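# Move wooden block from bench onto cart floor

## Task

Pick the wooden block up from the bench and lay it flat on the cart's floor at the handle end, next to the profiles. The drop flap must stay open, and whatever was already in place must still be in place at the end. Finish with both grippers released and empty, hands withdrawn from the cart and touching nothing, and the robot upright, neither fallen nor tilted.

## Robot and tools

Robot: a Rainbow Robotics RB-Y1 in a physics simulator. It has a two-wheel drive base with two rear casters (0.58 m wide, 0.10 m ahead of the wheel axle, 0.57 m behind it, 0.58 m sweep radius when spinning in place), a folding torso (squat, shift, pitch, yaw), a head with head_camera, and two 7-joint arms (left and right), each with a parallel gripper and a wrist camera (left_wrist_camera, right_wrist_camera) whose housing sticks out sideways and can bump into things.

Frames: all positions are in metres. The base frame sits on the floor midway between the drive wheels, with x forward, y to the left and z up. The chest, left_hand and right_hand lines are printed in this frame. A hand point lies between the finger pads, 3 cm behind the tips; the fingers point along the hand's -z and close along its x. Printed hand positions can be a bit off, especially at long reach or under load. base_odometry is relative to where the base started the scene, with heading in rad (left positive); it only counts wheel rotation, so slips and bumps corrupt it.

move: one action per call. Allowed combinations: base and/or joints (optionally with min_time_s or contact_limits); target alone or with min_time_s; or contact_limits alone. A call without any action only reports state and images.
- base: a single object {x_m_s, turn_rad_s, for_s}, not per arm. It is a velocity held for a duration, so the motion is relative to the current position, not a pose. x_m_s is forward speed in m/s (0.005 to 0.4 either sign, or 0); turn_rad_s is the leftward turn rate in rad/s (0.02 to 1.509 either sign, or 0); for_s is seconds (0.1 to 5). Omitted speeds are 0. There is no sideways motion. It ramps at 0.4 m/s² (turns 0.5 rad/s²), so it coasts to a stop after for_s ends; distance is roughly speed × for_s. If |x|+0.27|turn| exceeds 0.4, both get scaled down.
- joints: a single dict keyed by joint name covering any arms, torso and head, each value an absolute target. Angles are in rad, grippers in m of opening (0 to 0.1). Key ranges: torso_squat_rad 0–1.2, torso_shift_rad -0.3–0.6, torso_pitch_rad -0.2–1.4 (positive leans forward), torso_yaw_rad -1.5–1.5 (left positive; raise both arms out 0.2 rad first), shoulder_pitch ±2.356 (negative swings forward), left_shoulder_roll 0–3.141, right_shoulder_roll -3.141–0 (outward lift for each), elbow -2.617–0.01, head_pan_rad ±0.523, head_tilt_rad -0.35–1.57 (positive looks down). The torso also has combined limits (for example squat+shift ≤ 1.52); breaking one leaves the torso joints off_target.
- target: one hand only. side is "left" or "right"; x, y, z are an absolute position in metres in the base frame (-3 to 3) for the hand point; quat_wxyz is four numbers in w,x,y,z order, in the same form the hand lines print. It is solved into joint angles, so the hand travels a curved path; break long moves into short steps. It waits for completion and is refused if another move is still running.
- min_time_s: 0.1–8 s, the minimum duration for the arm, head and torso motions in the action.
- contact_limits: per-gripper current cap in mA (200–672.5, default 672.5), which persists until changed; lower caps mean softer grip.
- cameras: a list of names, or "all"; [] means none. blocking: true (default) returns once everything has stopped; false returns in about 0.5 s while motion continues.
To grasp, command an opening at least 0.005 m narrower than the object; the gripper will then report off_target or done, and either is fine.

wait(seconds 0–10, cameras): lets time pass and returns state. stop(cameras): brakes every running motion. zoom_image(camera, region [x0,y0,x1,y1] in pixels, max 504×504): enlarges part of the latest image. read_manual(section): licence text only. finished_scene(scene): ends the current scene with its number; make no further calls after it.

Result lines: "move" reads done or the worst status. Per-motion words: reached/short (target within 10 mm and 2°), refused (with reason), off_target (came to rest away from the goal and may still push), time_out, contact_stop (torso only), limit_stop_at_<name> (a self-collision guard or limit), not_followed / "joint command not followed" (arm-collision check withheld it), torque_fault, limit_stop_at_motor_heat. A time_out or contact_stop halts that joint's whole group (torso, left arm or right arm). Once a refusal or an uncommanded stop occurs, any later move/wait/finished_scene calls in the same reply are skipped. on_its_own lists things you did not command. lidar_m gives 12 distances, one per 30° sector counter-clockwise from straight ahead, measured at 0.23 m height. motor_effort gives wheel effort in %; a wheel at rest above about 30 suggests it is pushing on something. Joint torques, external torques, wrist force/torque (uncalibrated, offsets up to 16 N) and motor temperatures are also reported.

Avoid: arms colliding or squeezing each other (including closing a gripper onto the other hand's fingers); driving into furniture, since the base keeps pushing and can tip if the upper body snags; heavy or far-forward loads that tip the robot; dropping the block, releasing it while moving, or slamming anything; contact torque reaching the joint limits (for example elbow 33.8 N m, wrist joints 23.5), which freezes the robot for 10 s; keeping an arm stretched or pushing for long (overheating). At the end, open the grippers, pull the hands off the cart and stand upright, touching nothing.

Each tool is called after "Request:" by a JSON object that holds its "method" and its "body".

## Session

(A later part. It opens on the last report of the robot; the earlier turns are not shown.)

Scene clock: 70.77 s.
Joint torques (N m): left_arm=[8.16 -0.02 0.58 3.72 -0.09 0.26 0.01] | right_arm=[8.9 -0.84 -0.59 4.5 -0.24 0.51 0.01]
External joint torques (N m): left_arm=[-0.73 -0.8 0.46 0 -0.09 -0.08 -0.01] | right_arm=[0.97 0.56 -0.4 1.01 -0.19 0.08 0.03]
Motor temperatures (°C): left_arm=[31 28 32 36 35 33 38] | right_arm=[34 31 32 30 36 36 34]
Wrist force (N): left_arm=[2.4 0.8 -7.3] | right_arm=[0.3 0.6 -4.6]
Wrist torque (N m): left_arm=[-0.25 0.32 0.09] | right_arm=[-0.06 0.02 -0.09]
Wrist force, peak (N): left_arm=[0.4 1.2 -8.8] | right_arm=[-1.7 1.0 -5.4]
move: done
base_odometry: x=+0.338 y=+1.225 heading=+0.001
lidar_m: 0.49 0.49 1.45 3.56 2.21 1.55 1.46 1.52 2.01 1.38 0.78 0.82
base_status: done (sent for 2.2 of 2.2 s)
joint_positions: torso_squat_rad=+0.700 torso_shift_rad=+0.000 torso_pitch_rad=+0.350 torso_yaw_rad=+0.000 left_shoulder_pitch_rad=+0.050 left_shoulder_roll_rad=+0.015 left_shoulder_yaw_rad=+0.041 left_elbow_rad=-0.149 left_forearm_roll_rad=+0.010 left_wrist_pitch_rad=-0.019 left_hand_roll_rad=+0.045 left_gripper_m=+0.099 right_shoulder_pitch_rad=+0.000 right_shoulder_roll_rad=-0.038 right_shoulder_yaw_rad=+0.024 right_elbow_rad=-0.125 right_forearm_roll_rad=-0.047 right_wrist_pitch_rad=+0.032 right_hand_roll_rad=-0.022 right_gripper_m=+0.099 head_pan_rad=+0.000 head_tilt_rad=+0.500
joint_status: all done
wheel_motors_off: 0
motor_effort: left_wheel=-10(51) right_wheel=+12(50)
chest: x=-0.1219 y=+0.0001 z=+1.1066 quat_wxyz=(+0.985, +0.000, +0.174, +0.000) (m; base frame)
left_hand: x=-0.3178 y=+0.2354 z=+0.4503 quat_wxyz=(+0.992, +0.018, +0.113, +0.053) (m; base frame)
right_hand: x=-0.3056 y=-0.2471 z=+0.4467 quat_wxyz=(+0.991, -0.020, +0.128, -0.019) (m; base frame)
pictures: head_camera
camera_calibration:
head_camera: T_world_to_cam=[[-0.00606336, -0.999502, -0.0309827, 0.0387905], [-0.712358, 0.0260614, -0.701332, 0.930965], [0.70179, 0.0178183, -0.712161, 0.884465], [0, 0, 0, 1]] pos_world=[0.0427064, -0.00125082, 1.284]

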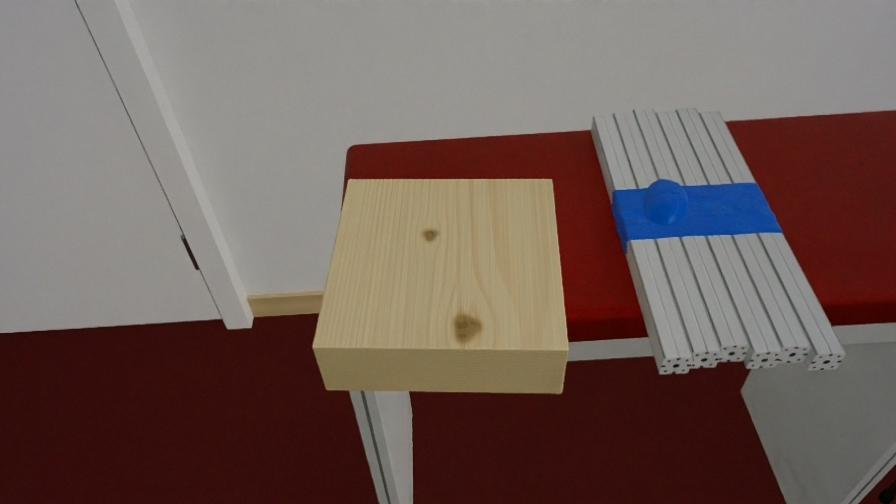

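Request:
{"method": "move", "body": {"target": {"side":"right","x":0.2,"y":-0.2,"z":0.75,"quat_wxyz":[0.7071,0,-0.7071,0]}, "min_time_s": 3, "cameras": ["head_camera","right_wrist_camera"]}}

Request:
{"method": "move", "body": {"target": {"side":"right","x":0.28,"y":0.018,"z":0.772,"quat_wxyz":[0.7071,0,-0.7071,0]}, "min_time_s": 2, "cameras": ["head_camera","right_wrist_camera"]}}

Scene clock: 78.80 s.
Joint torques (N m): left_arm=[8.31 -0.04 0.74 3.61 -0.06 0.15 0.06] | right_arm=[2.38 1.95 1.28 -8.69 -0.08 -1.96 0.32]
External joint torques (N m): left_arm=[-0.58 -0.82 0.62 -0.12 -0.06 -0.19 0.04] | right_arm=[1.81 1.76 1.12 -1.09 -0.39 -0.07 0.27]
Motor temperatures (°C): left_arm=[31 28 32 36 35 33 38] | right_arm=[34 30 32 30 36 36 34]
Wrist force (N): left_arm=[1.9 1.0 -7.2] | right_arm=[-7.0 0.9 1.0]
Wrist torque (N m): left_arm=[-0.28 0.20 0.05] | right_arm=[-0.18 -0.39 -0.14]
Wrist force, peak (N): left_arm=[2.5 1.1 -8.5] | right_arm=[-7.8 1.1 0.6]
move: done
base_odometry: x=+0.338 y=+1.225 heading=+0.001
lidar_m: 0.49 0.48 1.46 3.56 2.22 1.55 1.45 1.52 2.00 1.37 0.78 0.82
base_status: not commanded
joint_positions: torso_squat_rad=+0.700 torso_shift_rad=+0.000 torso_pitch_rad=+0.350 torso_yaw_rad=+0.000 left_shoulder_pitch_rad=+0.050 left_shoulder_roll_rad=+0.015 left_shoulder_yaw_rad=+0.041 left_elbow_rad=-0.149 left_forearm_roll_rad=+0.010 left_wrist_pitch_rad=-0.019 left_hand_roll_rad=+0.045 left_gripper_m=+0.099 right_shoulder_pitch_rad=+0.218 right_shoulder_roll_rad=+0.000 right_shoulder_yaw_rad=+0.135 right_elbow_rad=-1.465 right_forearm_roll_rad=-0.078 right_wrist_pitch_rad=-0.664 right_hand_roll_rad=+0.100 right_gripper_m=+0.099 head_pan_rad=+0.000 head_tilt_rad=+0.500
joint_status: all done
wheel_motors_off: 0
motor_effort: left_wheel=-10(11) right_wheel=+11(13)
chest: x=-0.1219 y=+0.0001 z=+1.1066 quat_wxyz=(+0.985, +0.000, +0.174, +0.000) (m; base frame)
left_hand: x=-0.3178 y=+0.2354 z=+0.4503 quat_wxyz=(+0.992, +0.018, +0.113, +0.053) (m; base frame)
right_hand: x=+0.2000 y=-0.2001 z=+0.7501 quat_wxyz=(+0.707, +0.000, -0.708, +0.000) (m; base frame)
right_hand_status: reached (checked arc, planned for 3.0 s): 0 mm and 0.1 deg off.
pictures: head_camera, right_wrist_camera
camera_calibration:
head_camera: T_world_to_cam=[[-0.00606336, -0.999502, -0.0309827, 0.0387905], [-0.712358, 0.0260614, -0.701332, 0.930965], [0.70179, 0.0178183, -0.712161, 0.884465], [0, 0, 0, 1]] pos_world=[0.0427064, -0.00125082, 1.284]
right_wrist_camera: T_world_to_cam=[[0.0278254, -0.0292796, -0.999184, 0.736819], [-0.506766, 0.861185, -0.0393483, 0.330327], [0.861635, 0.507447, 0.00912494, -0.00543463], [0, 0, 0, 1]] pos_world=[0.151579, -0.260141, 0.749265]

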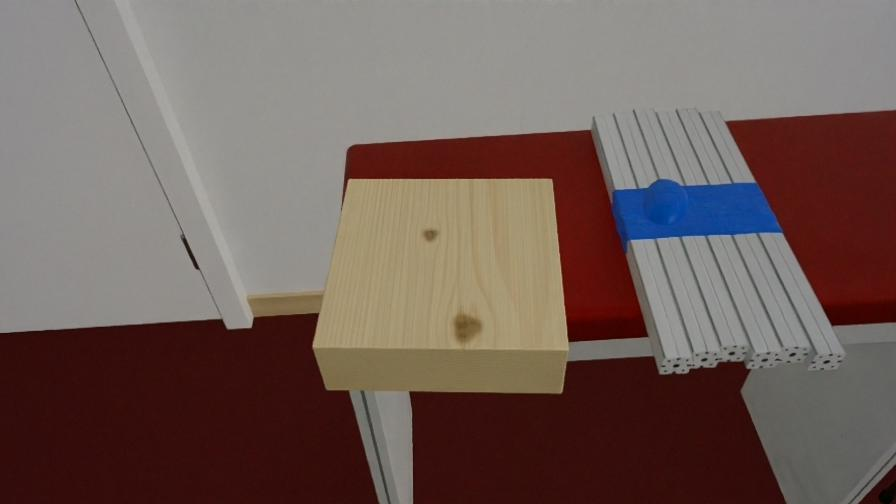

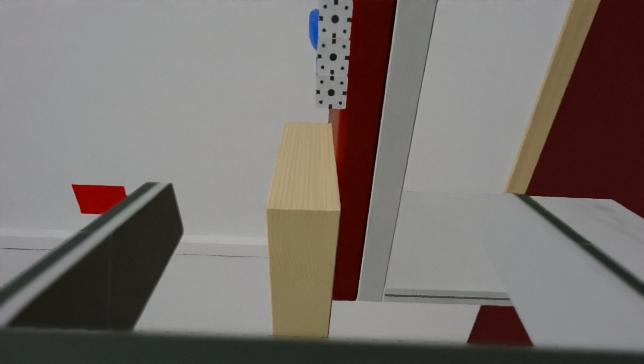

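Scene clock: 81.13 s.
Joint torques (N m): left_arm=[8.35 -0.22 0.79 3.67 -0.13 0.21 -0.04] | right_arm=[-10.3 7.49 0.06 -7.36 1.65 -1 -0.02]
External joint torques (N m): left_arm=[-0.54 -1.01 0.66 -0.06 -0.14 -0.14 -0.05] | right_arm=[-1.74 0.95 0.86 -0.06 0.03 -0.1 -0.07]
Motor temperatures (°C): left_arm=[31 28 32 36 35 33 38] | right_arm=[34 30 32 30 36 36 34]
Wrist force (N): left_arm=[1.5 1.1 -6.7] | right_arm=[-6.8 0.7 0.9]
Wrist torque (N m): left_arm=[-0.27 0.18 0.10] | right_arm=[-0.16 -0.35 -0.11]
Wrist force, peak (N): left_arm=[2.7 0.9 -8.5] | right_arm=[-7.8 -0.3 1.8]
move: done
base_odometry: x=+0.338 y=+1.225 heading=+0.001
lidar_m: 0.48 0.49 1.46 3.57 2.21 1.55 1.46 1.51 2.00 1.39 0.78 0.82
base_status: not commanded
joint_positions: torso_squat_rad=+0.700 torso_shift_rad=+0.000 torso_pitch_rad=+0.350 torso_yaw_rad=+0.000 left_shoulder_pitch_rad=+0.050 left_shoulder_roll_rad=+0.015 left_shoulder_yaw_rad=+0.041 left_elbow_rad=-0.149 left_forearm_roll_rad=+0.010 left_wrist_pitch_rad=-0.019 left_hand_roll_rad=+0.045 left_gripper_m=+0.099 right_shoulder_pitch_rad=-0.527 right_shoulder_roll_rad=+0.000 right_shoulder_yaw_rad=+1.029 right_elbow_rad=-1.024 right_forearm_roll_rad=-1.505 right_wrist_pitch_rad=-1.184 right_hand_roll_rad=+1.083 right_gripper_m=+0.099 head_pan_rad=+0.000 head_tilt_rad=+0.500
joint_status: all done
wheel_motors_off: 0
motor_effort: left_wheel=-10(11) right_wheel=+11(13)
chest: x=-0.1219 y=+0.0001 z=+1.1066 quat_wxyz=(+0.985, +0.000, +0.174, +0.000) (m; base frame)
left_hand: x=-0.3178 y=+0.2354 z=+0.4503 quat_wxyz=(+0.992, +0.018, +0.113, +0.053) (m; base frame)
right_hand: x=+0.2800 y=+0.0173 z=+0.7719 quat_wxyz=(+0.708, +0.001, -0.706, +0.002) (m; base frame)
right_hand_status: reached (checked arc, planned for 2.0 s): 1 mm and 0.2 deg off.
pictures: head_camera, right_wrist_camera
camera_calibration:
head_camera: T_world_to_cam=[[-0.00606336, -0.999502, -0.0309827, 0.0387905], [-0.712358, 0.0260614, -0.701332, 0.930965], [0.70179, 0.0178183, -0.712161, 0.884465], [0, 0, 0, 1]] pos_world=[0.0427064, -0.00125082, 1.284]
right_wrist_camera: T_world_to_cam=[[0.0243036, -0.0303689, -0.999243, 0.763833], [-0.509189, 0.859792, -0.0385152, 0.184551], [0.860311, 0.50974, 0.00543258, -0.181751], [0, 0, 0, 1]] pos_world=[0.23177, -0.0428332, 0.771351]

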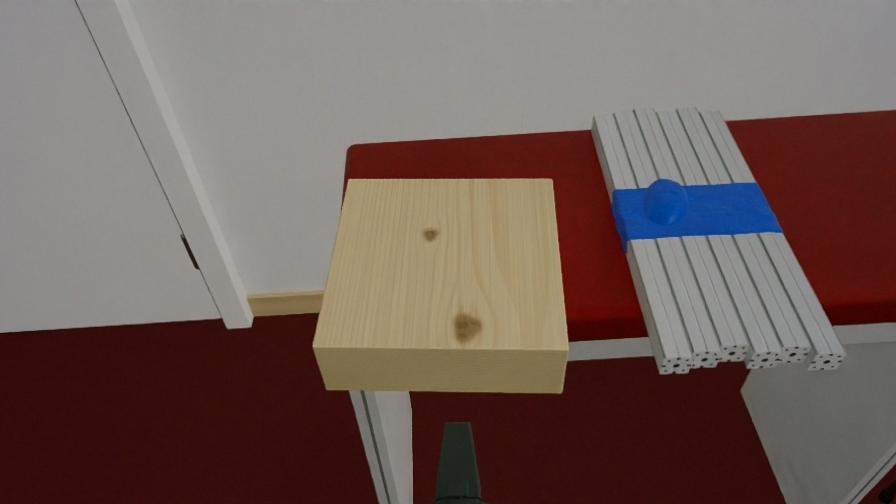

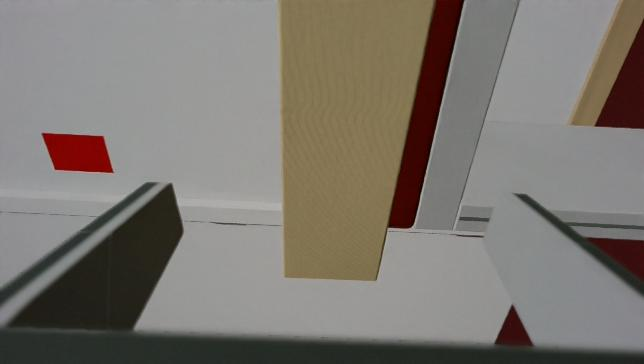

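Request:
{"method": "move", "body": {"target": {"side":"right","x":0.35,"y":0.018,"z":0.772,"quat_wxyz":[0.7071,0,-0.7071,0]}, "min_time_s": 1.5, "cameras": ["right_wrist_camera","head_camera"]}}

Request:
{"method": "move", "body": {"target": {"side":"right","x":0.41,"y":0.018,"z":0.772,"quat_wxyz":[0.7071,0,-0.7071,0]}, "min_time_s": 1.5, "cameras": ["right_wrist_camera","head_camera"]}}

Scene clock: 85.50 s.
Joint torques (N m): left_arm=[8.3 -0.24 0.88 3.93 -0.04 0.16 -0.01] | right_arm=[-15.45 4.92 -0.96 -4.96 1.37 -1.37 -0.15]
External joint torques (N m): left_arm=[-0.59 -1.02 0.76 0.2 -0.04 -0.19 -0.03] | right_arm=[-2.31 0.75 1.37 0.2 -0.14 -0.25 -0.2]
Motor temperatures (°C): left_arm=[31 28 32 36 35 33 38] | right_arm=[34 31 32 30 36 36 34]
Wrist force (N): left_arm=[2.2 1.3 -7.2] | right_arm=[-7.7 1.1 1.3]
Wrist torque (N m): left_arm=[-0.30 0.21 0.03] | right_arm=[-0.18 -0.48 -0.13]
Wrist force, peak (N): left_arm=[2.8 1.4 -8.3] | right_arm=[-8.0 0.7 1.4]
move: done
base_odometry: x=+0.338 y=+1.225 heading=+0.001
lidar_m: 0.50 0.49 1.46 3.57 2.24 1.54 1.46 1.53 1.97 1.37 0.78 0.83
base_status: not commanded
joint_positions: torso_squat_rad=+0.700 torso_shift_rad=+0.000 torso_pitch_rad=+0.350 torso_yaw_rad=+0.000 left_shoulder_pitch_rad=+0.050 left_shoulder_roll_rad=+0.015 left_shoulder_yaw_rad=+0.041 left_elbow_rad=-0.149 left_forearm_roll_rad=+0.010 left_wrist_pitch_rad=-0.019 left_hand_roll_rad=+0.045 left_gripper_m=+0.099 right_shoulder_pitch_rad=-0.858 right_shoulder_roll_rad=+0.000 right_shoulder_yaw_rad=+1.218 right_elbow_rad=-0.754 right_forearm_roll_rad=-1.863 right_wrist_pitch_rad=-1.220 right_hand_roll_rad=+0.938 right_gripper_m=+0.099 head_pan_rad=+0.000 head_tilt_rad=+0.500
joint_status: all done
wheel_motors_off: 0
motor_effort: left_wheel=-10(11) right_wheel=+12(13)
chest: x=-0.1219 y=+0.0001 z=+1.1066 quat_wxyz=(+0.985, +0.000, +0.174, +0.000) (m; base frame)
left_hand: x=-0.3178 y=+0.2354 z=+0.4503 quat_wxyz=(+0.992, +0.018, +0.113, +0.053) (m; base frame)
right_hand: x=+0.3500 y=+0.0172 z=+0.7721 quat_wxyz=(+0.709, +0.002, -0.705, +0.003) (m; base frame)
right_hand_status: reached (checked arc, planned for 1.5 s): 1 mm and 0.5 deg off.
pictures: head_camera, right_wrist_camera
camera_calibration:
head_camera: T_world_to_cam=[[-0.00606336, -0.999502, -0.0309827, 0.0387905], [-0.712358, 0.0260614, -0.701332, 0.930965], [0.70179, 0.0178183, -0.712161, 0.884465], [0, 0, 0, 1]] pos_world=[0.0427064, -0.00125082, 1.284]
right_wrist_camera: T_world_to_cam=[[0.0199094, -0.0299043, -0.999354, 0.763932], [-0.512459, 0.857962, -0.0358827, 0.219426], [0.858481, 0.512843, 0.00175673, -0.238469], [0, 0, 0, 1]] pos_world=[0.301959, -0.0431166, 0.771731]

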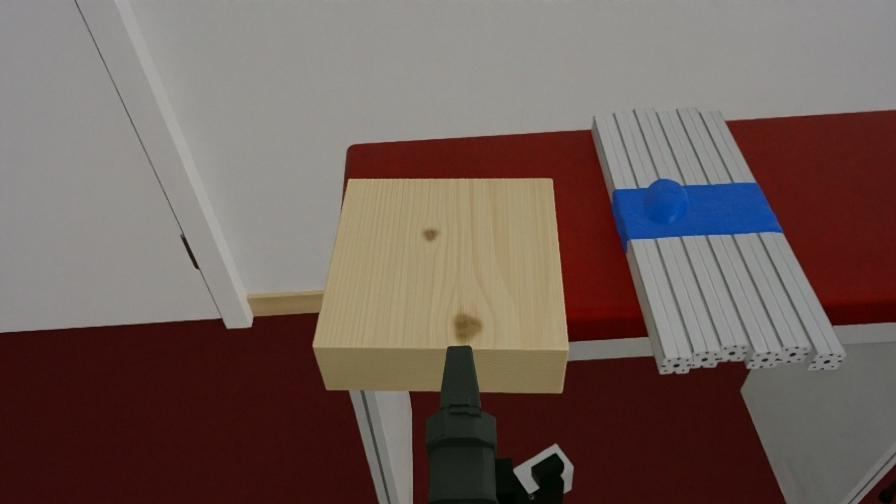

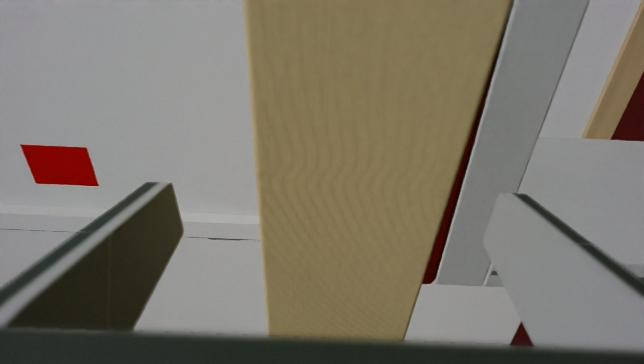

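Scene clock: 87.33 s.
Joint torques (N m): left_arm=[8.07 -0.2 0.91 3.79 -0.05 0.05 0.06] | right_arm=[-18.85 1.97 -1.51 -0.77 1.06 -1.37 -0.14]
External joint torques (N m): left_arm=[-0.82 -0.99 0.78 0.06 -0.05 -0.29 0.05] | right_arm=[-2.22 0.8 1.25 0.47 -0.21 0 -0.19]
Motor temperatures (°C): left_arm=[31 28 32 36 35 33 38] | right_arm=[34 31 32 30 36 36 34]
Wrist force (N): left_arm=[2.3 0.5 -7.5] | right_arm=[-7.6 0.8 1.2]
Wrist torque (N m): left_arm=[-0.20 0.29 0.09] | right_arm=[-0.16 -0.47 -0.11]
Wrist force, peak (N): left_arm=[2.6 1.4 -8.2] | right_arm=[-7.7 0.4 1.5]
move: short
base_odometry: x=+0.338 y=+1.225 heading=+0.001
lidar_m: 0.51 0.49 1.46 3.57 2.22 1.57 1.47 1.52 1.99 1.37 0.78 0.83
base_status: not commanded
joint_positions: torso_squat_rad=+0.700 torso_shift_rad=+0.000 torso_pitch_rad=+0.350 torso_yaw_rad=+0.000 left_shoulder_pitch_rad=+0.050 left_shoulder_roll_rad=+0.015 left_shoulder_yaw_rad=+0.041 left_elbow_rad=-0.149 left_forearm_roll_rad=+0.010 left_wrist_pitch_rad=-0.019 left_hand_roll_rad=+0.045 left_gripper_m=+0.099 right_shoulder_pitch_rad=-1.138 right_shoulder_roll_rad=+0.000 right_shoulder_yaw_rad=+1.570 right_elbow_rad=-0.551 right_forearm_roll_rad=-2.327 right_wrist_pitch_rad=-1.116 right_hand_roll_rad=+0.768 right_gripper_m=+0.099 head_pan_rad=+0.000 head_tilt_rad=+0.500
joint_status: all done
wheel_motors_off: 0
motor_effort: left_wheel=-10(11) right_wheel=+12(13)
chest: x=-0.1219 y=+0.0001 z=+1.1066 quat_wxyz=(+0.985, +0.000, +0.174, +0.000) (m; base frame)
left_hand: x=-0.3178 y=+0.2354 z=+0.4503 quat_wxyz=(+0.992, +0.018, +0.113, +0.053) (m; base frame)
right_hand: x=+0.4096 y=+0.0174 z=+0.7723 quat_wxyz=(+0.732, +0.020, -0.680, +0.020) (m; base frame)
right_hand_status: short (checked arc, as near as the solve gets, planned for 1.5 s): 1 mm and 5.3 deg off. The place is met; only the turn is off.
pictures: head_camera, right_wrist_camera
camera_calibration:
head_camera: T_world_to_cam=[[-0.00606336, -0.999502, -0.0309827, 0.0387905], [-0.712358, 0.0260614, -0.701332, 0.930965], [0.70179, 0.0178183, -0.712161, 0.884465], [0, 0, 0, 1]] pos_world=[0.0427064, -0.00125082, 1.284]
right_wrist_camera: T_world_to_cam=[[-0.0454304, -0.0293805, -0.998535, 0.789056], [-0.556162, 0.831074, 0.000850483, 0.239727], [0.829831, 0.555386, -0.0540963, -0.235593], [0, 0, 0, 1]] pos_world=[0.364676, -0.0452027, 0.774951]

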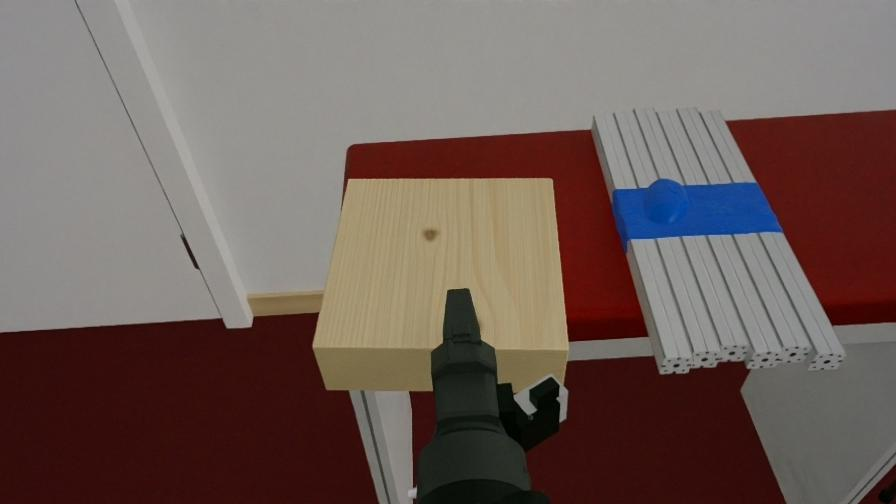

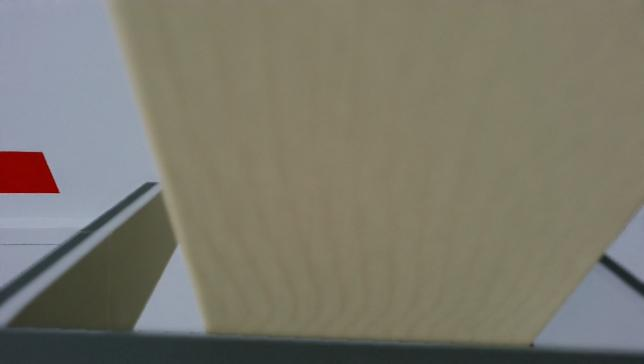

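Request:
{"method": "move", "body": {"target": {"side":"right","x":0.34,"y":0.018,"z":0.772,"quat_wxyz":[0.7071,0,-0.7071,0]}, "min_time_s": 1.5, "cameras": []}}

Request:
{"method": "move", "body": {"target": {"side":"right","x":0.22,"y":0.018,"z":0.772,"quat_wxyz":[0.7071,0,-0.7071,0]}, "min_time_s": 1.5, "cameras": []}}

Request:
{"method": "move", "body": {"joints": {"left_shoulder_roll_rad":0.4}, "cameras": []}}

Request:
{"method": "move", "body": {"joints": {"torso_yaw_rad":0.35,"head_pan_rad":-0.35}, "min_time_s": 2, "cameras": ["head_camera"]}}

Scene clock: 92.17 s.
Joint torques (N m): left_arm=[8.13 -0.22 0.78 3.74 0 0.16 -0.03] | right_arm=[-12.79 2.5 -1.93 -3.4 1.66 -1.36 0.3]
External joint torques (N m): left_arm=[-0.77 -1 0.65 0.01 0 -0.19 -0.05] | right_arm=[1.05 -0.51 1.37 -0.76 0.21 -0.12 0.25]
Motor temperatures (°C): left_arm=[31 28 32 36 35 33 38] | right_arm=[35 30 32 30 36 36 34]
Wrist force (N): left_arm=[2.1 0.9 -7.5] | right_arm=[-7.4 0.0 1.8]
Wrist torque (N m): left_arm=[-0.24 0.24 0.09] | right_arm=[-0.10 -0.45 -0.14]
Wrist force, peak (N): left_arm=[1.9 1.0 -9.0] | right_arm=[-7.9 1.0 0.6]
move: done
base_odometry: x=+0.338 y=+1.225 heading=+0.001
lidar_m: 0.48 0.48 1.46 3.56 2.21 1.55 1.46 1.51 2.00 1.37 0.78 0.83
base_status: not commanded
joint_positions: torso_squat_rad=+0.700 torso_shift_rad=+0.000 torso_pitch_rad=+0.350 torso_yaw_rad=+0.000 left_shoulder_pitch_rad=+0.050 left_shoulder_roll_rad=+0.015 left_shoulder_yaw_rad=+0.041 left_elbow_rad=-0.149 left_forearm_roll_rad=+0.010 left_wrist_pitch_rad=-0.019 left_hand_roll_rad=+0.045 left_gripper_m=+0.099 right_shoulder_pitch_rad=-1.015 right_shoulder_roll_rad=-0.024 right_shoulder_yaw_rad=+1.607 right_elbow_rad=-0.775 right_forearm_roll_rad=-2.266 right_wrist_pitch_rad=-1.411 right_hand_roll_rad=+0.859 right_gripper_m=+0.099 head_pan_rad=+0.000 head_tilt_rad=+0.500
joint_status: all done
wheel_motors_off: 0
motor_effort: left_wheel=-10(11) right_wheel=+10(13)
chest: x=-0.1219 y=+0.0001 z=+1.1066 quat_wxyz=(+0.985, +0.000, +0.174, +0.000) (m; base frame)
left_hand: x=-0.3178 y=+0.2354 z=+0.4503 quat_wxyz=(+0.992, +0.018, +0.113, +0.053) (m; base frame)
right_hand: x=+0.3401 y=+0.0181 z=+0.7721 quat_wxyz=(+0.707, +0.000, -0.707, +0.000) (m; base frame)
right_hand_status: reached (checked arc, planned for 1.5 s): 0 mm and 0.1 deg off.
pictures: none
No camera images: "cameras" was empty.

Scene clock: 92.47 s.
Joint torques (N m): left_arm=[8.09 -0.25 1.26 3.77 0.02 0.24 -0.01] | right_arm=[-13.36 2.28 -1.86 -3.47 1.57 -1.47 0.25]
External joint torques (N m): left_arm=[-0.8 -1.03 1.14 0.04 0.01 -0.1 -0.02] | right_arm=[0.48 -0.73 1.44 -0.84 0.12 -0.23 0.2]
Motor temperatures (°C): left_arm=[31 28 32 36 35 33 38] | right_arm=[35 30 32 30 36 36 34]
Wrist force (N): left_arm=[2.1 1.5 -7.6] | right_arm=[-7.2 0.6 1.4]
Wrist torque (N m): left_arm=[-0.35 0.29 0.11] | right_arm=[-0.13 -0.41 -0.12]
Wrist force, peak (N): left_arm=[1.9 1.1 -7.8] | right_arm=[-7.8 0.4 1.2]
move: refused
base_odometry: x=+0.338 y=+1.225 heading=+0.001
lidar_m: 0.48 0.49 1.46 3.55 2.23 1.55 1.46 1.53 2.00 1.37 0.78 0.82
base_status: not commanded
joint_positions: torso_squat_rad=+0.700 torso_shift_rad=+0.000 torso_pitch_rad=+0.350 torso_yaw_rad=+0.000 left_shoulder_pitch_rad=+0.050 left_shoulder_roll_rad=+0.015 left_shoulder_yaw_rad=+0.041 left_elbow_rad=-0.149 left_forearm_roll_rad=+0.010 left_wrist_pitch_rad=-0.019 left_hand_roll_rad=+0.045 left_gripper_m=+0.099 right_shoulder_pitch_rad=-1.015 right_shoulder_roll_rad=-0.024 right_shoulder_yaw_rad=+1.607 right_elbow_rad=-0.775 right_forearm_roll_rad=-2.266 right_wrist_pitch_rad=-1.411 right_hand_roll_rad=+0.859 right_gripper_m=+0.099 head_pan_rad=+0.000 head_tilt_rad=+0.500
joint_status: not commanded
wheel_motors_off: 0
motor_effort: left_wheel=-10(10) right_wheel=+9(12)
chest: x=-0.1219 y=+0.0001 z=+1.1066 quat_wxyz=(+0.985, +0.000, +0.174, +0.000) (m; base frame)
left_hand: x=-0.3178 y=+0.2354 z=+0.4503 quat_wxyz=(+0.992, +0.018, +0.113, +0.053) (m; base frame)
right_hand: x=+0.3401 y=+0.0181 z=+0.7721 quat_wxyz=(+0.707, +0.000, -0.707, +0.000) (m; base frame)
right_hand_status: refused: the posture found for that pose stands 14 mm from the leg (limit 20 mm). Nothing moved. The solve starts from where the arm stands: from another posture it may find a clear one.
pictures: none
No camera images: "cameras" was empty.

not run: a stop that you did not command came earlier in this reply.

not run: a stop that you did not command came earlier in this reply.

Request:
{"method": "move", "body": {"joints": {"right_shoulder_pitch_rad":-0.527,"right_shoulder_roll_rad":0.0,"right_shoulder_yaw_rad":1.029,"right_elbow_rad":-1.024,"right_forearm_roll_rad":-1.505,"right_wrist_pitch_rad":-1.184,"right_hand_roll_rad":1.083,"left_shoulder_roll_rad":0.4}, "min_time_s": 1.5, "cameras": ["head_camera"]}}

Request:
{"method": "move", "body": {"target": {"side":"right","x":0.24,"y":-0.15,"z":0.772,"quat_wxyz":[0.7071,0,-0.7071,0]}, "min_time_s": 1.5, "cameras": []}}

Request:
{"method": "move", "body": {"joints": {"torso_yaw_rad":0.35,"head_pan_rad":-0.35}, "min_time_s": 2, "cameras": ["head_camera"]}}

Request:
{"method": "move", "body": {"target": {"side":"right","x":0.28,"y":0.018,"z":0.772,"quat_wxyz":[0.7071,0,-0.7071,0]}, "min_time_s": 2, "cameras": ["head_camera"]}}

Scene clock: 96.83 s.
Joint torques (N m): left_arm=[8.57 8.87 1.94 3.6 0.07 0.17 0.05] | right_arm=[-7.51 8.47 -2.63 -8.42 1.45 -0.96 0.13]
External joint torques (N m): left_arm=[-0.89 -1.91 1.1 -0.01 0.02 -0.18 0.04] | right_arm=[1.05 1.94 -1.82 -1.13 -0.17 -0.07 0.08]
Motor temperatures (°C): left_arm=[31 28 32 36 35 33 38] | right_arm=[35 30 32 30 36 36 34]
Wrist force (N): left_arm=[2.2 -1.3 -7.5] | right_arm=[-7.1 0.9 1.3]
Wrist torque (N m): left_arm=[-0.14 0.30 0.09] | right_arm=[-0.16 -0.39 -0.13]
Wrist force, peak (N): left_arm=[1.5 1.3 -8.3] | right_arm=[-7.9 0.6 1.5]
move: done
base_odometry: x=+0.338 y=+1.225 heading=+0.001
lidar_m: 0.49 0.48 1.47 3.57 2.22 1.56 1.46 1.53 2.01 1.38 0.77 0.83
base_status: not commanded
joint_positions: torso_squat_rad=+0.700 torso_shift_rad=+0.000 torso_pitch_rad=+0.350 torso_yaw_rad=+0.000 left_shoulder_pitch_rad=+0.050 left_shoulder_roll_rad=+0.400 left_shoulder_yaw_rad=+0.041 left_elbow_rad=-0.149 left_forearm_roll_rad=+0.010 left_wrist_pitch_rad=-0.019 left_hand_roll_rad=+0.045 left_gripper_m=+0.099 right_shoulder_pitch_rad=-0.527 right_shoulder_roll_rad=+0.000 right_shoulder_yaw_rad=+1.029 right_elbow_rad=-1.024 right_forearm_roll_rad=-1.505 right_wrist_pitch_rad=-1.184 right_hand_roll_rad=+1.083 right_gripper_m=+0.099 head_pan_rad=+0.000 head_tilt_rad=+0.500
joint_status: all done
wheel_motors_off: 0
motor_effort: left_wheel=-10(11) right_wheel=+10(13)
chest: x=-0.1219 y=+0.0001 z=+1.1066 quat_wxyz=(+0.985, +0.000, +0.174, +0.000) (m; base frame)
left_hand: x=-0.2987 y=+0.5205 z=+0.5085 quat_wxyz=(+0.974, +0.202, +0.104, -0.002) (m; base frame)
right_hand: x=+0.2801 y=+0.0174 z=+0.7719 quat_wxyz=(+0.708, +0.001, -0.707, +0.002) (m; base frame)
pictures: head_camera
camera_calibration:
head_camera: T_world_to_cam=[[-0.00606336, -0.999502, -0.0309827, 0.0387905], [-0.712358, 0.0260614, -0.701332, 0.930965], [0.70179, 0.0178183, -0.712161, 0.884465], [0, 0, 0, 1]] pos_world=[0.0427064, -0.00125082, 1.284]

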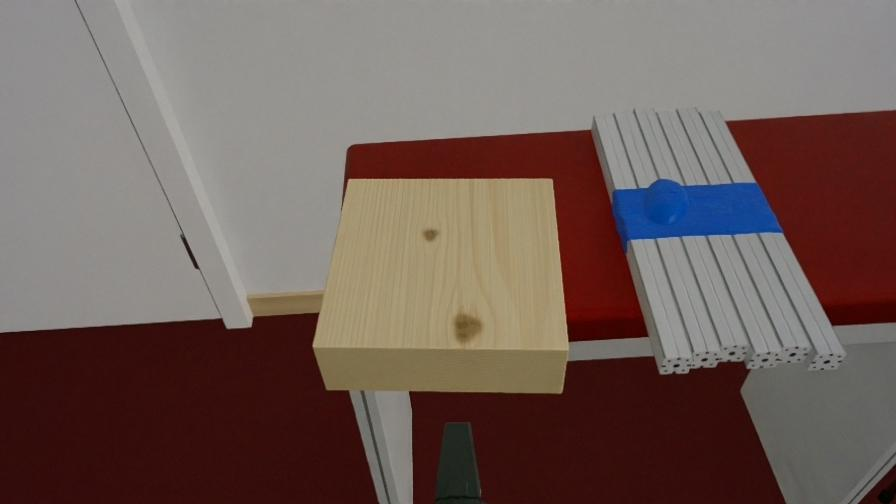

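Scene clock: 98.67 s.
Joint torques (N m): left_arm=[8.27 8.68 1.79 3.58 -0.08 0.13 0.01] | right_arm=[-3.65 -2.83 -4.48 -8.31 1.68 -0.86 -0.21]
External joint torques (N m): left_arm=[-1.19 -2.1 0.94 -0.04 -0.13 -0.21 -0.01] | right_arm=[0.92 -0.21 -1.86 -1.43 0.15 0.19 -0.26]
Motor temperatures (°C): left_arm=[31 28 32 36 35 33 38] | right_arm=[35 30 32 31 36 36 34]
Wrist force (N): left_arm=[1.8 -1.2 -6.3] | right_arm=[-7.6 0.8 1.3]
Wrist torque (N m): left_arm=[-0.10 0.22 0.07] | right_arm=[-0.13 -0.48 -0.13]
Wrist force, peak (N): left_arm=[2.4 -0.1 -8.0] | right_arm=[-7.8 0.6 1.8]
move: done
base_odometry: x=+0.338 y=+1.225 heading=+0.001
lidar_m: 0.50 0.48 1.45 3.57 2.21 1.54 1.46 1.52 2.00 1.37 0.77 0.82
base_status: not commanded
joint_positions: torso_squat_rad=+0.700 torso_shift_rad=+0.000 torso_pitch_rad=+0.350 torso_yaw_rad=+0.000 left_shoulder_pitch_rad=+0.050 left_shoulder_roll_rad=+0.400 left_shoulder_yaw_rad=+0.041 left_elbow_rad=-0.149 left_forearm_roll_rad=+0.010 left_wrist_pitch_rad=-0.019 left_hand_roll_rad=+0.045 left_gripper_m=+0.099 right_shoulder_pitch_rad=-0.267 right_shoulder_roll_rad=-0.518 right_shoulder_yaw_rad=+1.020 right_elbow_rad=-1.519 right_forearm_roll_rad=-1.500 right_wrist_pitch_rad=-1.150 right_hand_roll_rad=+0.990 right_gripper_m=+0.099 head_pan_rad=+0.000 head_tilt_rad=+0.500
joint_status: all done
wheel_motors_off: 0
motor_effort: left_wheel=-9(11) right_wheel=+11(14)
chest: x=-0.1219 y=+0.0001 z=+1.1066 quat_wxyz=(+0.985, +0.000, +0.174, +0.000) (m; base frame)
left_hand: x=-0.2987 y=+0.5205 z=+0.5085 quat_wxyz=(+0.974, +0.202, +0.104, -0.002) (m; base frame)
right_hand: x=+0.2399 y=-0.1497 z=+0.7720 quat_wxyz=(+0.707, +0.000, -0.707, +0.000) (m; base frame)
right_hand_status: reached (checked arc, planned for 1.5 s): 0 mm and 0.1 deg off.
pictures: none
No camera images: "cameras" was empty.

Scene clock: 100.97 s.
Joint torques (N m): left_arm=[7.7 11.62 2.04 3.4 0.01 0.07 0.09] | right_arm=[-5.03 -0.16 -4.24 -8.63 1.81 -0.84 -0.33]
External joint torques (N m): left_arm=[-1.18 -2.29 0.98 0.06 -0.05 -0.24 0.07] | right_arm=[0.42 0 -2.12 -1.11 0.18 0.01 -0.38]
Motor temperatures (°C): left_arm=[31 28 32 36 35 33 38] | right_arm=[34 30 32 31 36 36 34]
Wrist force (N): left_arm=[2.2 -2.0 -6.5] | right_arm=[-7.0 0.9 1.6]
Wrist torque (N m): left_arm=[-0.07 0.25 0.12] | right_arm=[-0.23 -0.37 -0.13]
Wrist force, peak (N): left_arm=[1.6 -2.0 -7.7] | right_arm=[-7.5 0.0 1.0]
move: done
base_odometry: x=+0.338 y=+1.225 heading=+0.001
lidar_m: 0.50 0.48 1.45 3.56 2.22 1.55 1.46 1.53 2.00 1.38 0.79 0.82
base_status: not commanded
joint_positions: torso_squat_rad=+0.700 torso_shift_rad=+0.000 torso_pitch_rad=+0.350 torso_yaw_rad=+0.350 left_shoulder_pitch_rad=+0.050 left_shoulder_roll_rad=+0.400 left_shoulder_yaw_rad=+0.041 left_elbow_rad=-0.149 left_forearm_roll_rad=+0.010 left_wrist_pitch_rad=-0.019 left_hand_roll_rad=+0.045 left_gripper_m=+0.099 right_shoulder_pitch_rad=-0.267 right_shoulder_roll_rad=-0.518 right_shoulder_yaw_rad=+1.020 right_elbow_rad=-1.519 right_forearm_roll_rad=-1.500 right_wrist_pitch_rad=-1.150 right_hand_roll_rad=+0.990 right_gripper_m=+0.099 head_pan_rad=-0.350 head_tilt_rad=+0.500
joint_status: all done
wheel_motors_off: 0
motor_effort: left_wheel=-10(11) right_wheel=+11(13)
chest: x=-0.1219 y=+0.0001 z=+1.1066 quat_wxyz=(+0.970, +0.030, +0.171, +0.171) (m; base frame)
left_hand: x=-0.4686 y=+0.5023 z=+0.5706 quat_wxyz=(+0.947, +0.240, +0.135, +0.164) (m; base frame)
right_hand: x=+0.2623 y=+0.0152 z=+0.7639 quat_wxyz=(+0.696, +0.158, -0.697, +0.073) (m; base frame)
pictures: head_camera
camera_calibration:
head_camera: T_world_to_cam=[[-0.00606336, -0.999502, -0.0309827, 0.0462944], [-0.712358, 0.0260614, -0.701332, 0.930194], [0.70179, 0.0178183, -0.712161, 0.8856], [0, 0, 0, 1]] pos_world=[0.0414064, 0.00624918, 1.2845]

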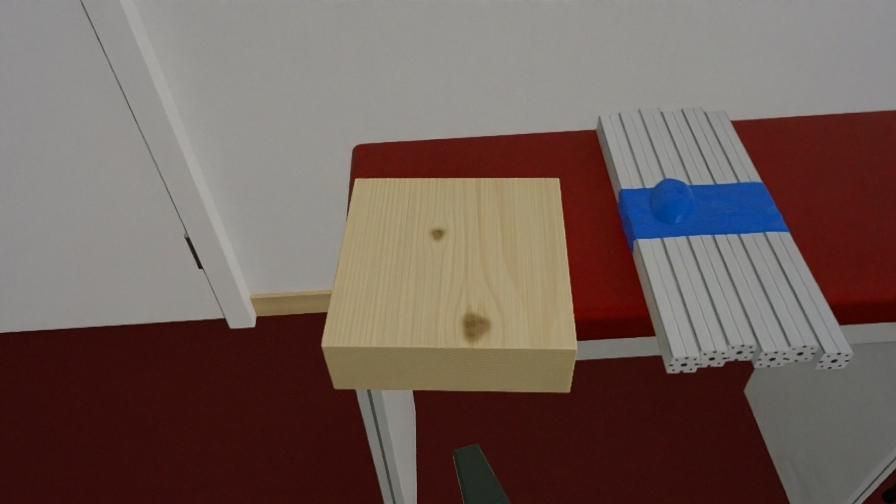

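Scene clock: 103.30 s.
Joint torques (N m): left_arm=[7.94 11.45 1.73 3.28 0.02 0.16 0.04] | right_arm=[-8.97 5.94 -2.9 -7.7 1.47 -0.88 0.37]
External joint torques (N m): left_arm=[-0.94 -2.46 0.66 -0.06 -0.05 -0.14 0.02] | right_arm=[-2.16 2.23 -2.15 0.01 -0.32 -0.3 0.32]
Motor temperatures (°C): left_arm=[31 28 32 36 35 33 38] | right_arm=[34 30 32 31 36 36 34]
Wrist force (N): left_arm=[1.9 -2.1 -6.9] | right_arm=[-7.0 0.6 1.6]
Wrist torque (N m): left_arm=[-0.05 0.21 0.06] | right_arm=[-0.14 -0.38 -0.14]
Wrist force, peak (N): left_arm=[2.5 -1.4 -7.5] | right_arm=[-7.7 -0.1 1.7]
move: done
base_odometry: x=+0.338 y=+1.225 heading=+0.001
lidar_m: 0.47 0.49 1.47 3.56 2.21 1.54 1.47 1.52 2.01 1.37 0.78 0.82
base_status: not commanded
joint_positions: torso_squat_rad=+0.700 torso_shift_rad=+0.000 torso_pitch_rad=+0.350 torso_yaw_rad=+0.350 left_shoulder_pitch_rad=+0.050 left_shoulder_roll_rad=+0.400 left_shoulder_yaw_rad=+0.041 left_elbow_rad=-0.149 left_forearm_roll_rad=+0.010 left_wrist_pitch_rad=-0.019 left_hand_roll_rad=+0.045 left_gripper_m=+0.099 right_shoulder_pitch_rad=-0.309 right_shoulder_roll_rad=-0.257 right_shoulder_yaw_rad=+0.902 right_elbow_rad=-1.376 right_forearm_roll_rad=-1.553 right_wrist_pitch_rad=-1.339 right_hand_roll_rad=+1.257 right_gripper_m=+0.099 head_pan_rad=-0.350 head_tilt_rad=+0.500
joint_status: all done
wheel_motors_off: 0
motor_effort: left_wheel=-10(11) right_wheel=+11(13)
chest: x=-0.1219 y=+0.0001 z=+1.1066 quat_wxyz=(+0.970, +0.030, +0.171, +0.171) (m; base frame)
left_hand: x=-0.4686 y=+0.5023 z=+0.5706 quat_wxyz=(+0.947, +0.240, +0.135, +0.164) (m; base frame)
right_hand: x=+0.2798 y=+0.0179 z=+0.7719 quat_wxyz=(+0.707, +0.000, -0.707, +0.000) (m; base frame)
right_hand_status: reached (checked arc, planned for 2.0 s): 0 mm and 0.1 deg off.
pictures: head_camera
camera_calibration:
head_camera: T_world_to_cam=[[-0.00606336, -0.999502, -0.0309827, 0.0462944], [-0.712358, 0.0260614, -0.701332, 0.930194], [0.70179, 0.0178183, -0.712161, 0.8856], [0, 0, 0, 1]] pos_world=[0.0414064, 0.00624918, 1.2845]

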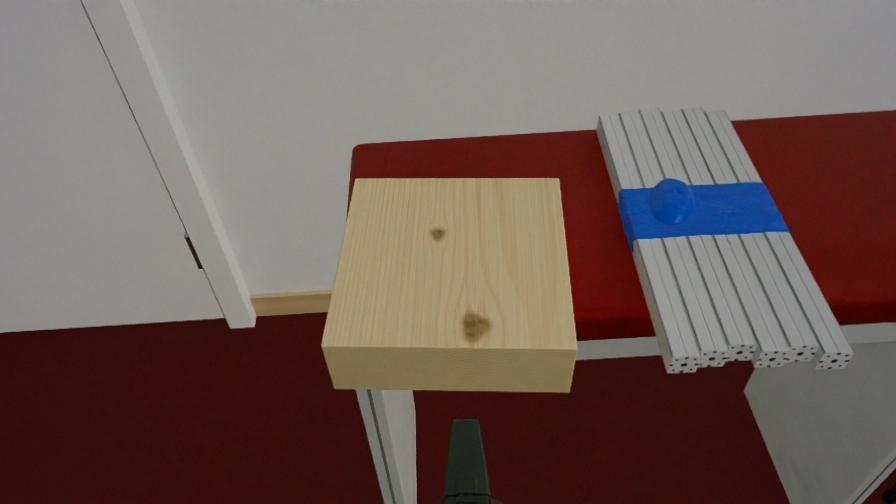

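Request:
{"method": "move", "body": {"target": {"side":"right","x":0.35,"y":0.018,"z":0.772,"quat_wxyz":[0.7071,0,-0.7071,0]}, "min_time_s": 1.5, "cameras": []}}

Request:
{"method": "move", "body": {"target": {"side":"right","x":0.415,"y":0.018,"z":0.772,"quat_wxyz":[0.7071,0,-0.7071,0]}, "min_time_s": 1.5, "cameras": ["right_wrist_camera","head_camera"]}}

Scene clock: 106.30 s.
Joint torques (N m): left_arm=[8.13 11.61 1.98 3.36 0 0.08 -0.03] | right_arm=[-12.4 1.56 -3.8 -7.63 1.57 -0.54 -0.2]
External joint torques (N m): left_arm=[-0.75 -2.3 0.91 0.02 -0.07 -0.23 -0.05] | right_arm=[-2.25 -0.67 -2.07 -0.02 -0.17 0.12 -0.25]
Motor temperatures (°C): left_arm=[31 28 32 36 35 33 38] | right_arm=[34 30 32 31 36 36 34]
Wrist force (N): left_arm=[2.2 -1.1 -6.5] | right_arm=[-7.3 0.3 2.1]
Wrist torque (N m): left_arm=[-0.19 0.29 0.05] | right_arm=[-0.09 -0.43 -0.13]
Wrist force, peak (N): left_arm=[2.1 -1.8 -7.8] | right_arm=[-7.6 1.6 1.8]
move: done
base_odometry: x=+0.338 y=+1.225 heading=+0.001
lidar_m: 0.47 0.48 1.47 3.56 2.21 1.55 1.46 1.52 2.01 1.38 0.78 0.82
base_status: not commanded
joint_positions: torso_squat_rad=+0.700 torso_shift_rad=+0.000 torso_pitch_rad=+0.350 torso_yaw_rad=+0.350 left_shoulder_pitch_rad=+0.050 left_shoulder_roll_rad=+0.400 left_shoulder_yaw_rad=+0.041 left_elbow_rad=-0.149 left_forearm_roll_rad=+0.010 left_wrist_pitch_rad=-0.019 left_hand_roll_rad=+0.045 left_gripper_m=+0.099 right_shoulder_pitch_rad=-0.455 right_shoulder_roll_rad=-0.276 right_shoulder_yaw_rad=+0.810 right_elbow_rad=-1.256 right_forearm_roll_rad=-1.641 right_wrist_pitch_rad=-1.229 right_hand_roll_rad=+1.220 right_gripper_m=+0.099 head_pan_rad=-0.350 head_tilt_rad=+0.500
joint_status: all done
wheel_motors_off: 0
motor_effort: left_wheel=-10(11) right_wheel=+9(13)
chest: x=-0.1219 y=+0.0001 z=+1.1066 quat_wxyz=(+0.970, +0.030, +0.171, +0.171) (m; base frame)
left_hand: x=-0.4686 y=+0.5023 z=+0.5706 quat_wxyz=(+0.947, +0.240, +0.135, +0.164) (m; base frame)
right_hand: x=+0.3497 y=+0.0181 z=+0.7718 quat_wxyz=(+0.707, +0.000, -0.707, +0.000) (m; base frame)
right_hand_status: reached (checked arc, planned for 1.5 s): 0 mm and 0.0 deg off.
pictures: none
No camera images: "cameras" was empty.

Scene clock: 108.13 s.
Joint torques (N m): left_arm=[8.12 11.55 1.83 3.26 -0.05 0.1 0.11] | right_arm=[-15.76 -0.19 -4.35 -7.17 1.41 -0.81 -0.21]
External joint torques (N m): left_arm=[-0.77 -2.36 0.77 -0.08 -0.12 -0.21 0.1] | right_arm=[-2.35 -0.91 -2.06 0.04 -0.22 -0.01 -0.26]
Motor temperatures (°C): left_arm=[31 28 32 36 35 33 38] | right_arm=[35 30 32 31 36 36 34]
Wrist force (N): left_arm=[1.8 -1.9 -6.7] | right_arm=[-7.5 0.2 1.2]
Wrist torque (N m): left_arm=[-0.08 0.21 0.04] | right_arm=[-0.09 -0.45 -0.12]
Wrist force, peak (N): left_arm=[2.2 -1.9 -7.4] | right_arm=[-7.6 0.9 1.3]
move: done
base_odometry: x=+0.338 y=+1.225 heading=+0.001
lidar_m: 0.49 0.48 1.45 3.57 2.21 1.54 1.46 1.51 2.00 1.39 0.78 0.83
base_status: not commanded
joint_positions: torso_squat_rad=+0.700 torso_shift_rad=+0.000 torso_pitch_rad=+0.350 torso_yaw_rad=+0.350 left_shoulder_pitch_rad=+0.050 left_shoulder_roll_rad=+0.400 left_shoulder_yaw_rad=+0.041 left_elbow_rad=-0.149 left_forearm_roll_rad=+0.010 left_wrist_pitch_rad=-0.019 left_hand_roll_rad=+0.045 left_gripper_m=+0.099 right_shoulder_pitch_rad=-0.617 right_shoulder_roll_rad=-0.278 right_shoulder_yaw_rad=+0.746 right_elbow_rad=-1.057 right_forearm_roll_rad=-1.695 right_wrist_pitch_rad=-1.128 right_hand_roll_rad=+1.138 right_gripper_m=+0.099 head_pan_rad=-0.350 head_tilt_rad=+0.500
joint_status: all done
wheel_motors_off: 0
motor_effort: left_wheel=-11(11) right_wheel=+11(13)
chest: x=-0.1219 y=+0.0001 z=+1.1066 quat_wxyz=(+0.970, +0.030, +0.171, +0.171) (m; base frame)
left_hand: x=-0.4686 y=+0.5023 z=+0.5706 quat_wxyz=(+0.947, +0.240, +0.135, +0.164) (m; base frame)
right_hand: x=+0.4147 y=+0.0181 z=+0.7718 quat_wxyz=(+0.707, +0.000, -0.707, +0.000) (m; base frame)
right_hand_status: reached (checked arc, planned for 1.5 s): 0 mm and 0.1 deg off.
pictures: head_camera, right_wrist_camera
camera_calibration:
head_camera: T_world_to_cam=[[-0.00606336, -0.999502, -0.0309827, 0.0462944], [-0.712358, 0.0260614, -0.701332, 0.930194], [0.70179, 0.0178183, -0.712161, 0.8856], [0, 0, 0, 1]] pos_world=[0.0414064, 0.00624918, 1.2845]
right_wrist_camera: T_world_to_cam=[[0.0253719, -0.0291902, -0.999252, 0.760063], [-0.507262, 0.860952, -0.0380301, 0.251144], [0.861418, 0.507848, 0.00703691, -0.299691], [0, 0, 0, 1]] pos_world=[0.366271, -0.0418386, 0.771154]

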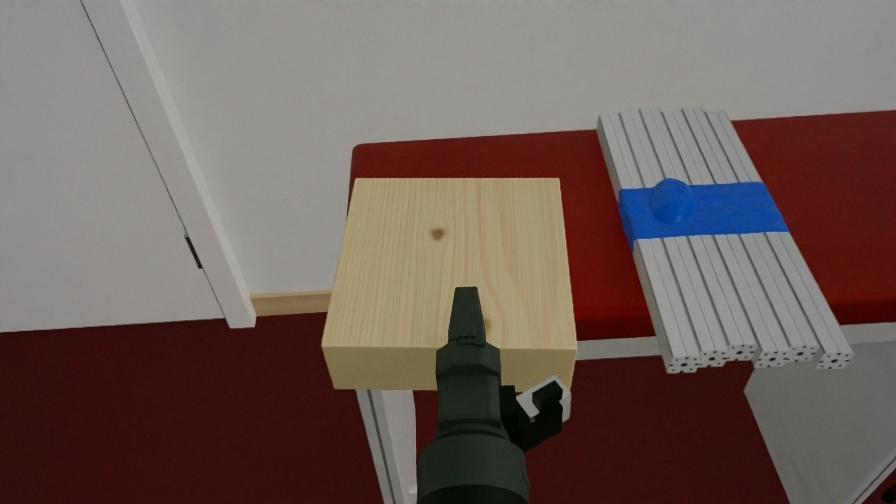

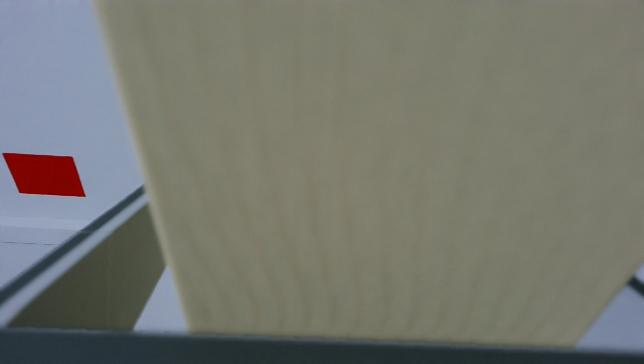

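Request:
{"method": "move", "body": {"target": {"side":"right","x":0.415,"y":0.018,"z":0.763,"quat_wxyz":[0.7071,0,-0.7071,0]}, "min_time_s": 0.8, "cameras": ["right_wrist_camera"]}}

Request:
{"method": "move", "body": {"joints": {"right_gripper_m":0.04}, "cameras": ["right_wrist_camera"]}}

Scene clock: 113.10 s.
Joint torques (N m): left_arm=[7.73 11.85 1.86 3.33 -0.07 0.14 0.05] | right_arm=[-16.13 2.9 -0.97 -7.14 1.8 -1.04 -0.31]
External joint torques (N m): left_arm=[-1.16 -2.06 0.8 -0.01 -0.13 -0.17 0.03] | right_arm=[-2.64 2.14 1.19 -0.15 0.2 -0.16 -0.36]
Motor temperatures (°C): left_arm=[31 28 32 36 35 33 38] | right_arm=[35 30 32 31 36 36 34]
Wrist force (N): left_arm=[2.3 -1.5 -7.0] | right_arm=[-7.4 0.7 1.6]
Wrist torque (N m): left_arm=[-0.14 0.31 0.03] | right_arm=[-0.14 -0.41 -0.13]
Wrist force, peak (N): left_arm=[2.0 -1.9 -7.7] | right_arm=[-7.6 1.0 1.3]
move: done
base_odometry: x=+0.338 y=+1.225 heading=+0.001
lidar_m: 0.49 0.49 1.46 3.58 2.21 1.54 1.46 1.53 2.00 1.36 0.78 0.81
base_status: not commanded
joint_positions: torso_squat_rad=+0.700 torso_shift_rad=+0.000 torso_pitch_rad=+0.350 torso_yaw_rad=+0.350 left_shoulder_pitch_rad=+0.050 left_shoulder_roll_rad=+0.400 left_shoulder_yaw_rad=+0.041 left_elbow_rad=-0.149 left_forearm_roll_rad=+0.010 left_wrist_pitch_rad=-0.019 left_hand_roll_rad=+0.045 left_gripper_m=+0.099 right_shoulder_pitch_rad=-0.630 right_shoulder_roll_rad=-0.266 right_shoulder_yaw_rad=+0.754 right_elbow_rad=-0.998 right_forearm_roll_rad=-1.681 right_wrist_pitch_rad=-1.129 right_hand_roll_rad=+1.093 right_gripper_m=+0.099 head_pan_rad=-0.350 head_tilt_rad=+0.500
joint_status: all done
wheel_motors_off: 0
motor_effort: left_wheel=-10(11) right_wheel=+12(13)
chest: x=-0.1219 y=+0.0001 z=+1.1066 quat_wxyz=(+0.970, +0.030, +0.171, +0.171) (m; base frame)
left_hand: x=-0.4686 y=+0.5023 z=+0.5706 quat_wxyz=(+0.947, +0.240, +0.135, +0.164) (m; base frame)
right_hand: x=+0.4147 y=+0.0174 z=+0.7632 quat_wxyz=(+0.708, +0.000, -0.706, +0.001) (m; base frame)
right_hand_status: reached (checked arc, planned for 0.8 s): 1 mm and 0.2 deg off.
pictures: right_wrist_camera
camera_calibration:
right_wrist_camera: T_world_to_cam=[[0.0234051, -0.0299798, -0.999276, 0.752242], [-0.50734, 0.86092, -0.0377118, 0.251343], [0.861428, 0.507856, 0.00493997, -0.297709], [0, 0, 0, 1]] pos_world=[0.366365, -0.0426411, 0.762647]

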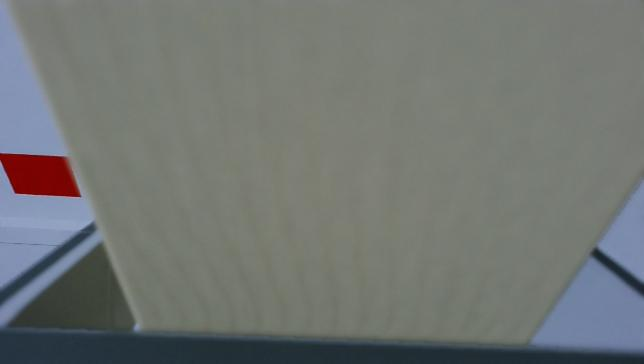

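Scene clock: 114.27 s.
Joint torques (N m): left_arm=[7.91 11.62 1.4 3.2 -0.01 0.08 -0.05] | right_arm=[-15.03 2.8 -0.93 -6.85 1.36 -0.68 -0.17]
External joint torques (N m): left_arm=[-0.98 -2.29 0.34 -0.14 -0.08 -0.23 -0.07] | right_arm=[-1.53 2.04 1.23 0.15 -0.25 0.19 -0.22]
Motor temperatures (°C): left_arm=[31 28 32 36 35 33 38] | right_arm=[35 30 32 31 36 36 34]
Wrist force (N): left_arm=[1.5 -1.6 -6.2] | right_arm=[-5.3 0.5 1.8]
Wrist torque (N m): left_arm=[-0.13 0.18 0.04] | right_arm=[-0.21 -0.64 -0.28]
Wrist force, peak (N): left_arm=[2.3 -1.8 -8.1] | right_arm=[-7.3 0.5 1.5]
move: off_target
base_odometry: x=+0.338 y=+1.225 heading=+0.001
lidar_m: 0.48 0.48 1.45 3.56 2.22 1.55 1.47 1.51 1.99 1.38 0.77 0.81
base_status: not commanded
joint_positions: torso_squat_rad=+0.700 torso_shift_rad=+0.000 torso_pitch_rad=+0.350 torso_yaw_rad=+0.350 left_shoulder_pitch_rad=+0.050 left_shoulder_roll_rad=+0.400 left_shoulder_yaw_rad=+0.041 left_elbow_rad=-0.149 left_forearm_roll_rad=+0.010 left_wrist_pitch_rad=-0.019 left_hand_roll_rad=+0.045 left_gripper_m=+0.099 right_shoulder_pitch_rad=-0.631 right_shoulder_roll_rad=-0.266 right_shoulder_yaw_rad=+0.754 right_elbow_rad=-0.998 right_forearm_roll_rad=-1.681 right_wrist_pitch_rad=-1.129 right_hand_roll_rad=+1.093 right_gripper_m=+0.075 head_pan_rad=-0.350 head_tilt_rad=+0.500
joint_status: right_gripper_m off_target (ended at +0.075, target +0.040)
wheel_motors_off: 0
motor_effort: left_wheel=-11(11) right_wheel=+11(13)
chest: x=-0.1219 y=+0.0001 z=+1.1066 quat_wxyz=(+0.970, +0.030, +0.171, +0.171) (m; base frame)
left_hand: x=-0.4686 y=+0.5023 z=+0.5706 quat_wxyz=(+0.947, +0.240, +0.135, +0.164) (m; base frame)
right_hand: x=+0.4148 y=+0.0174 z=+0.7633 quat_wxyz=(+0.708, +0.000, -0.706, +0.001) (m; base frame)
pictures: right_wrist_camera
camera_calibration:
right_wrist_camera: T_world_to_cam=[[0.0237146, -0.0299164, -0.999271, 0.752228], [-0.507327, 0.860923, -0.0378144, 0.251421], [0.861427, 0.507854, 0.00523902, -0.297938], [0, 0, 0, 1]] pos_world=[0.366366, -0.0426409, 0.762748]

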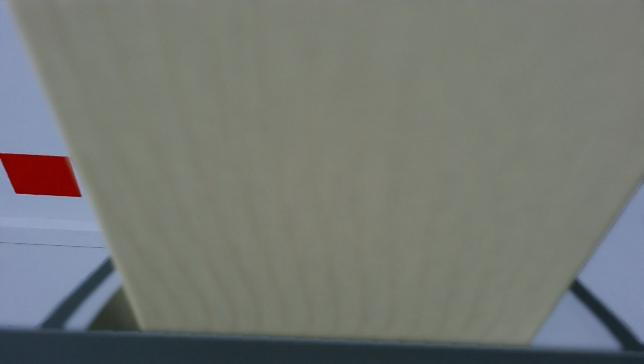

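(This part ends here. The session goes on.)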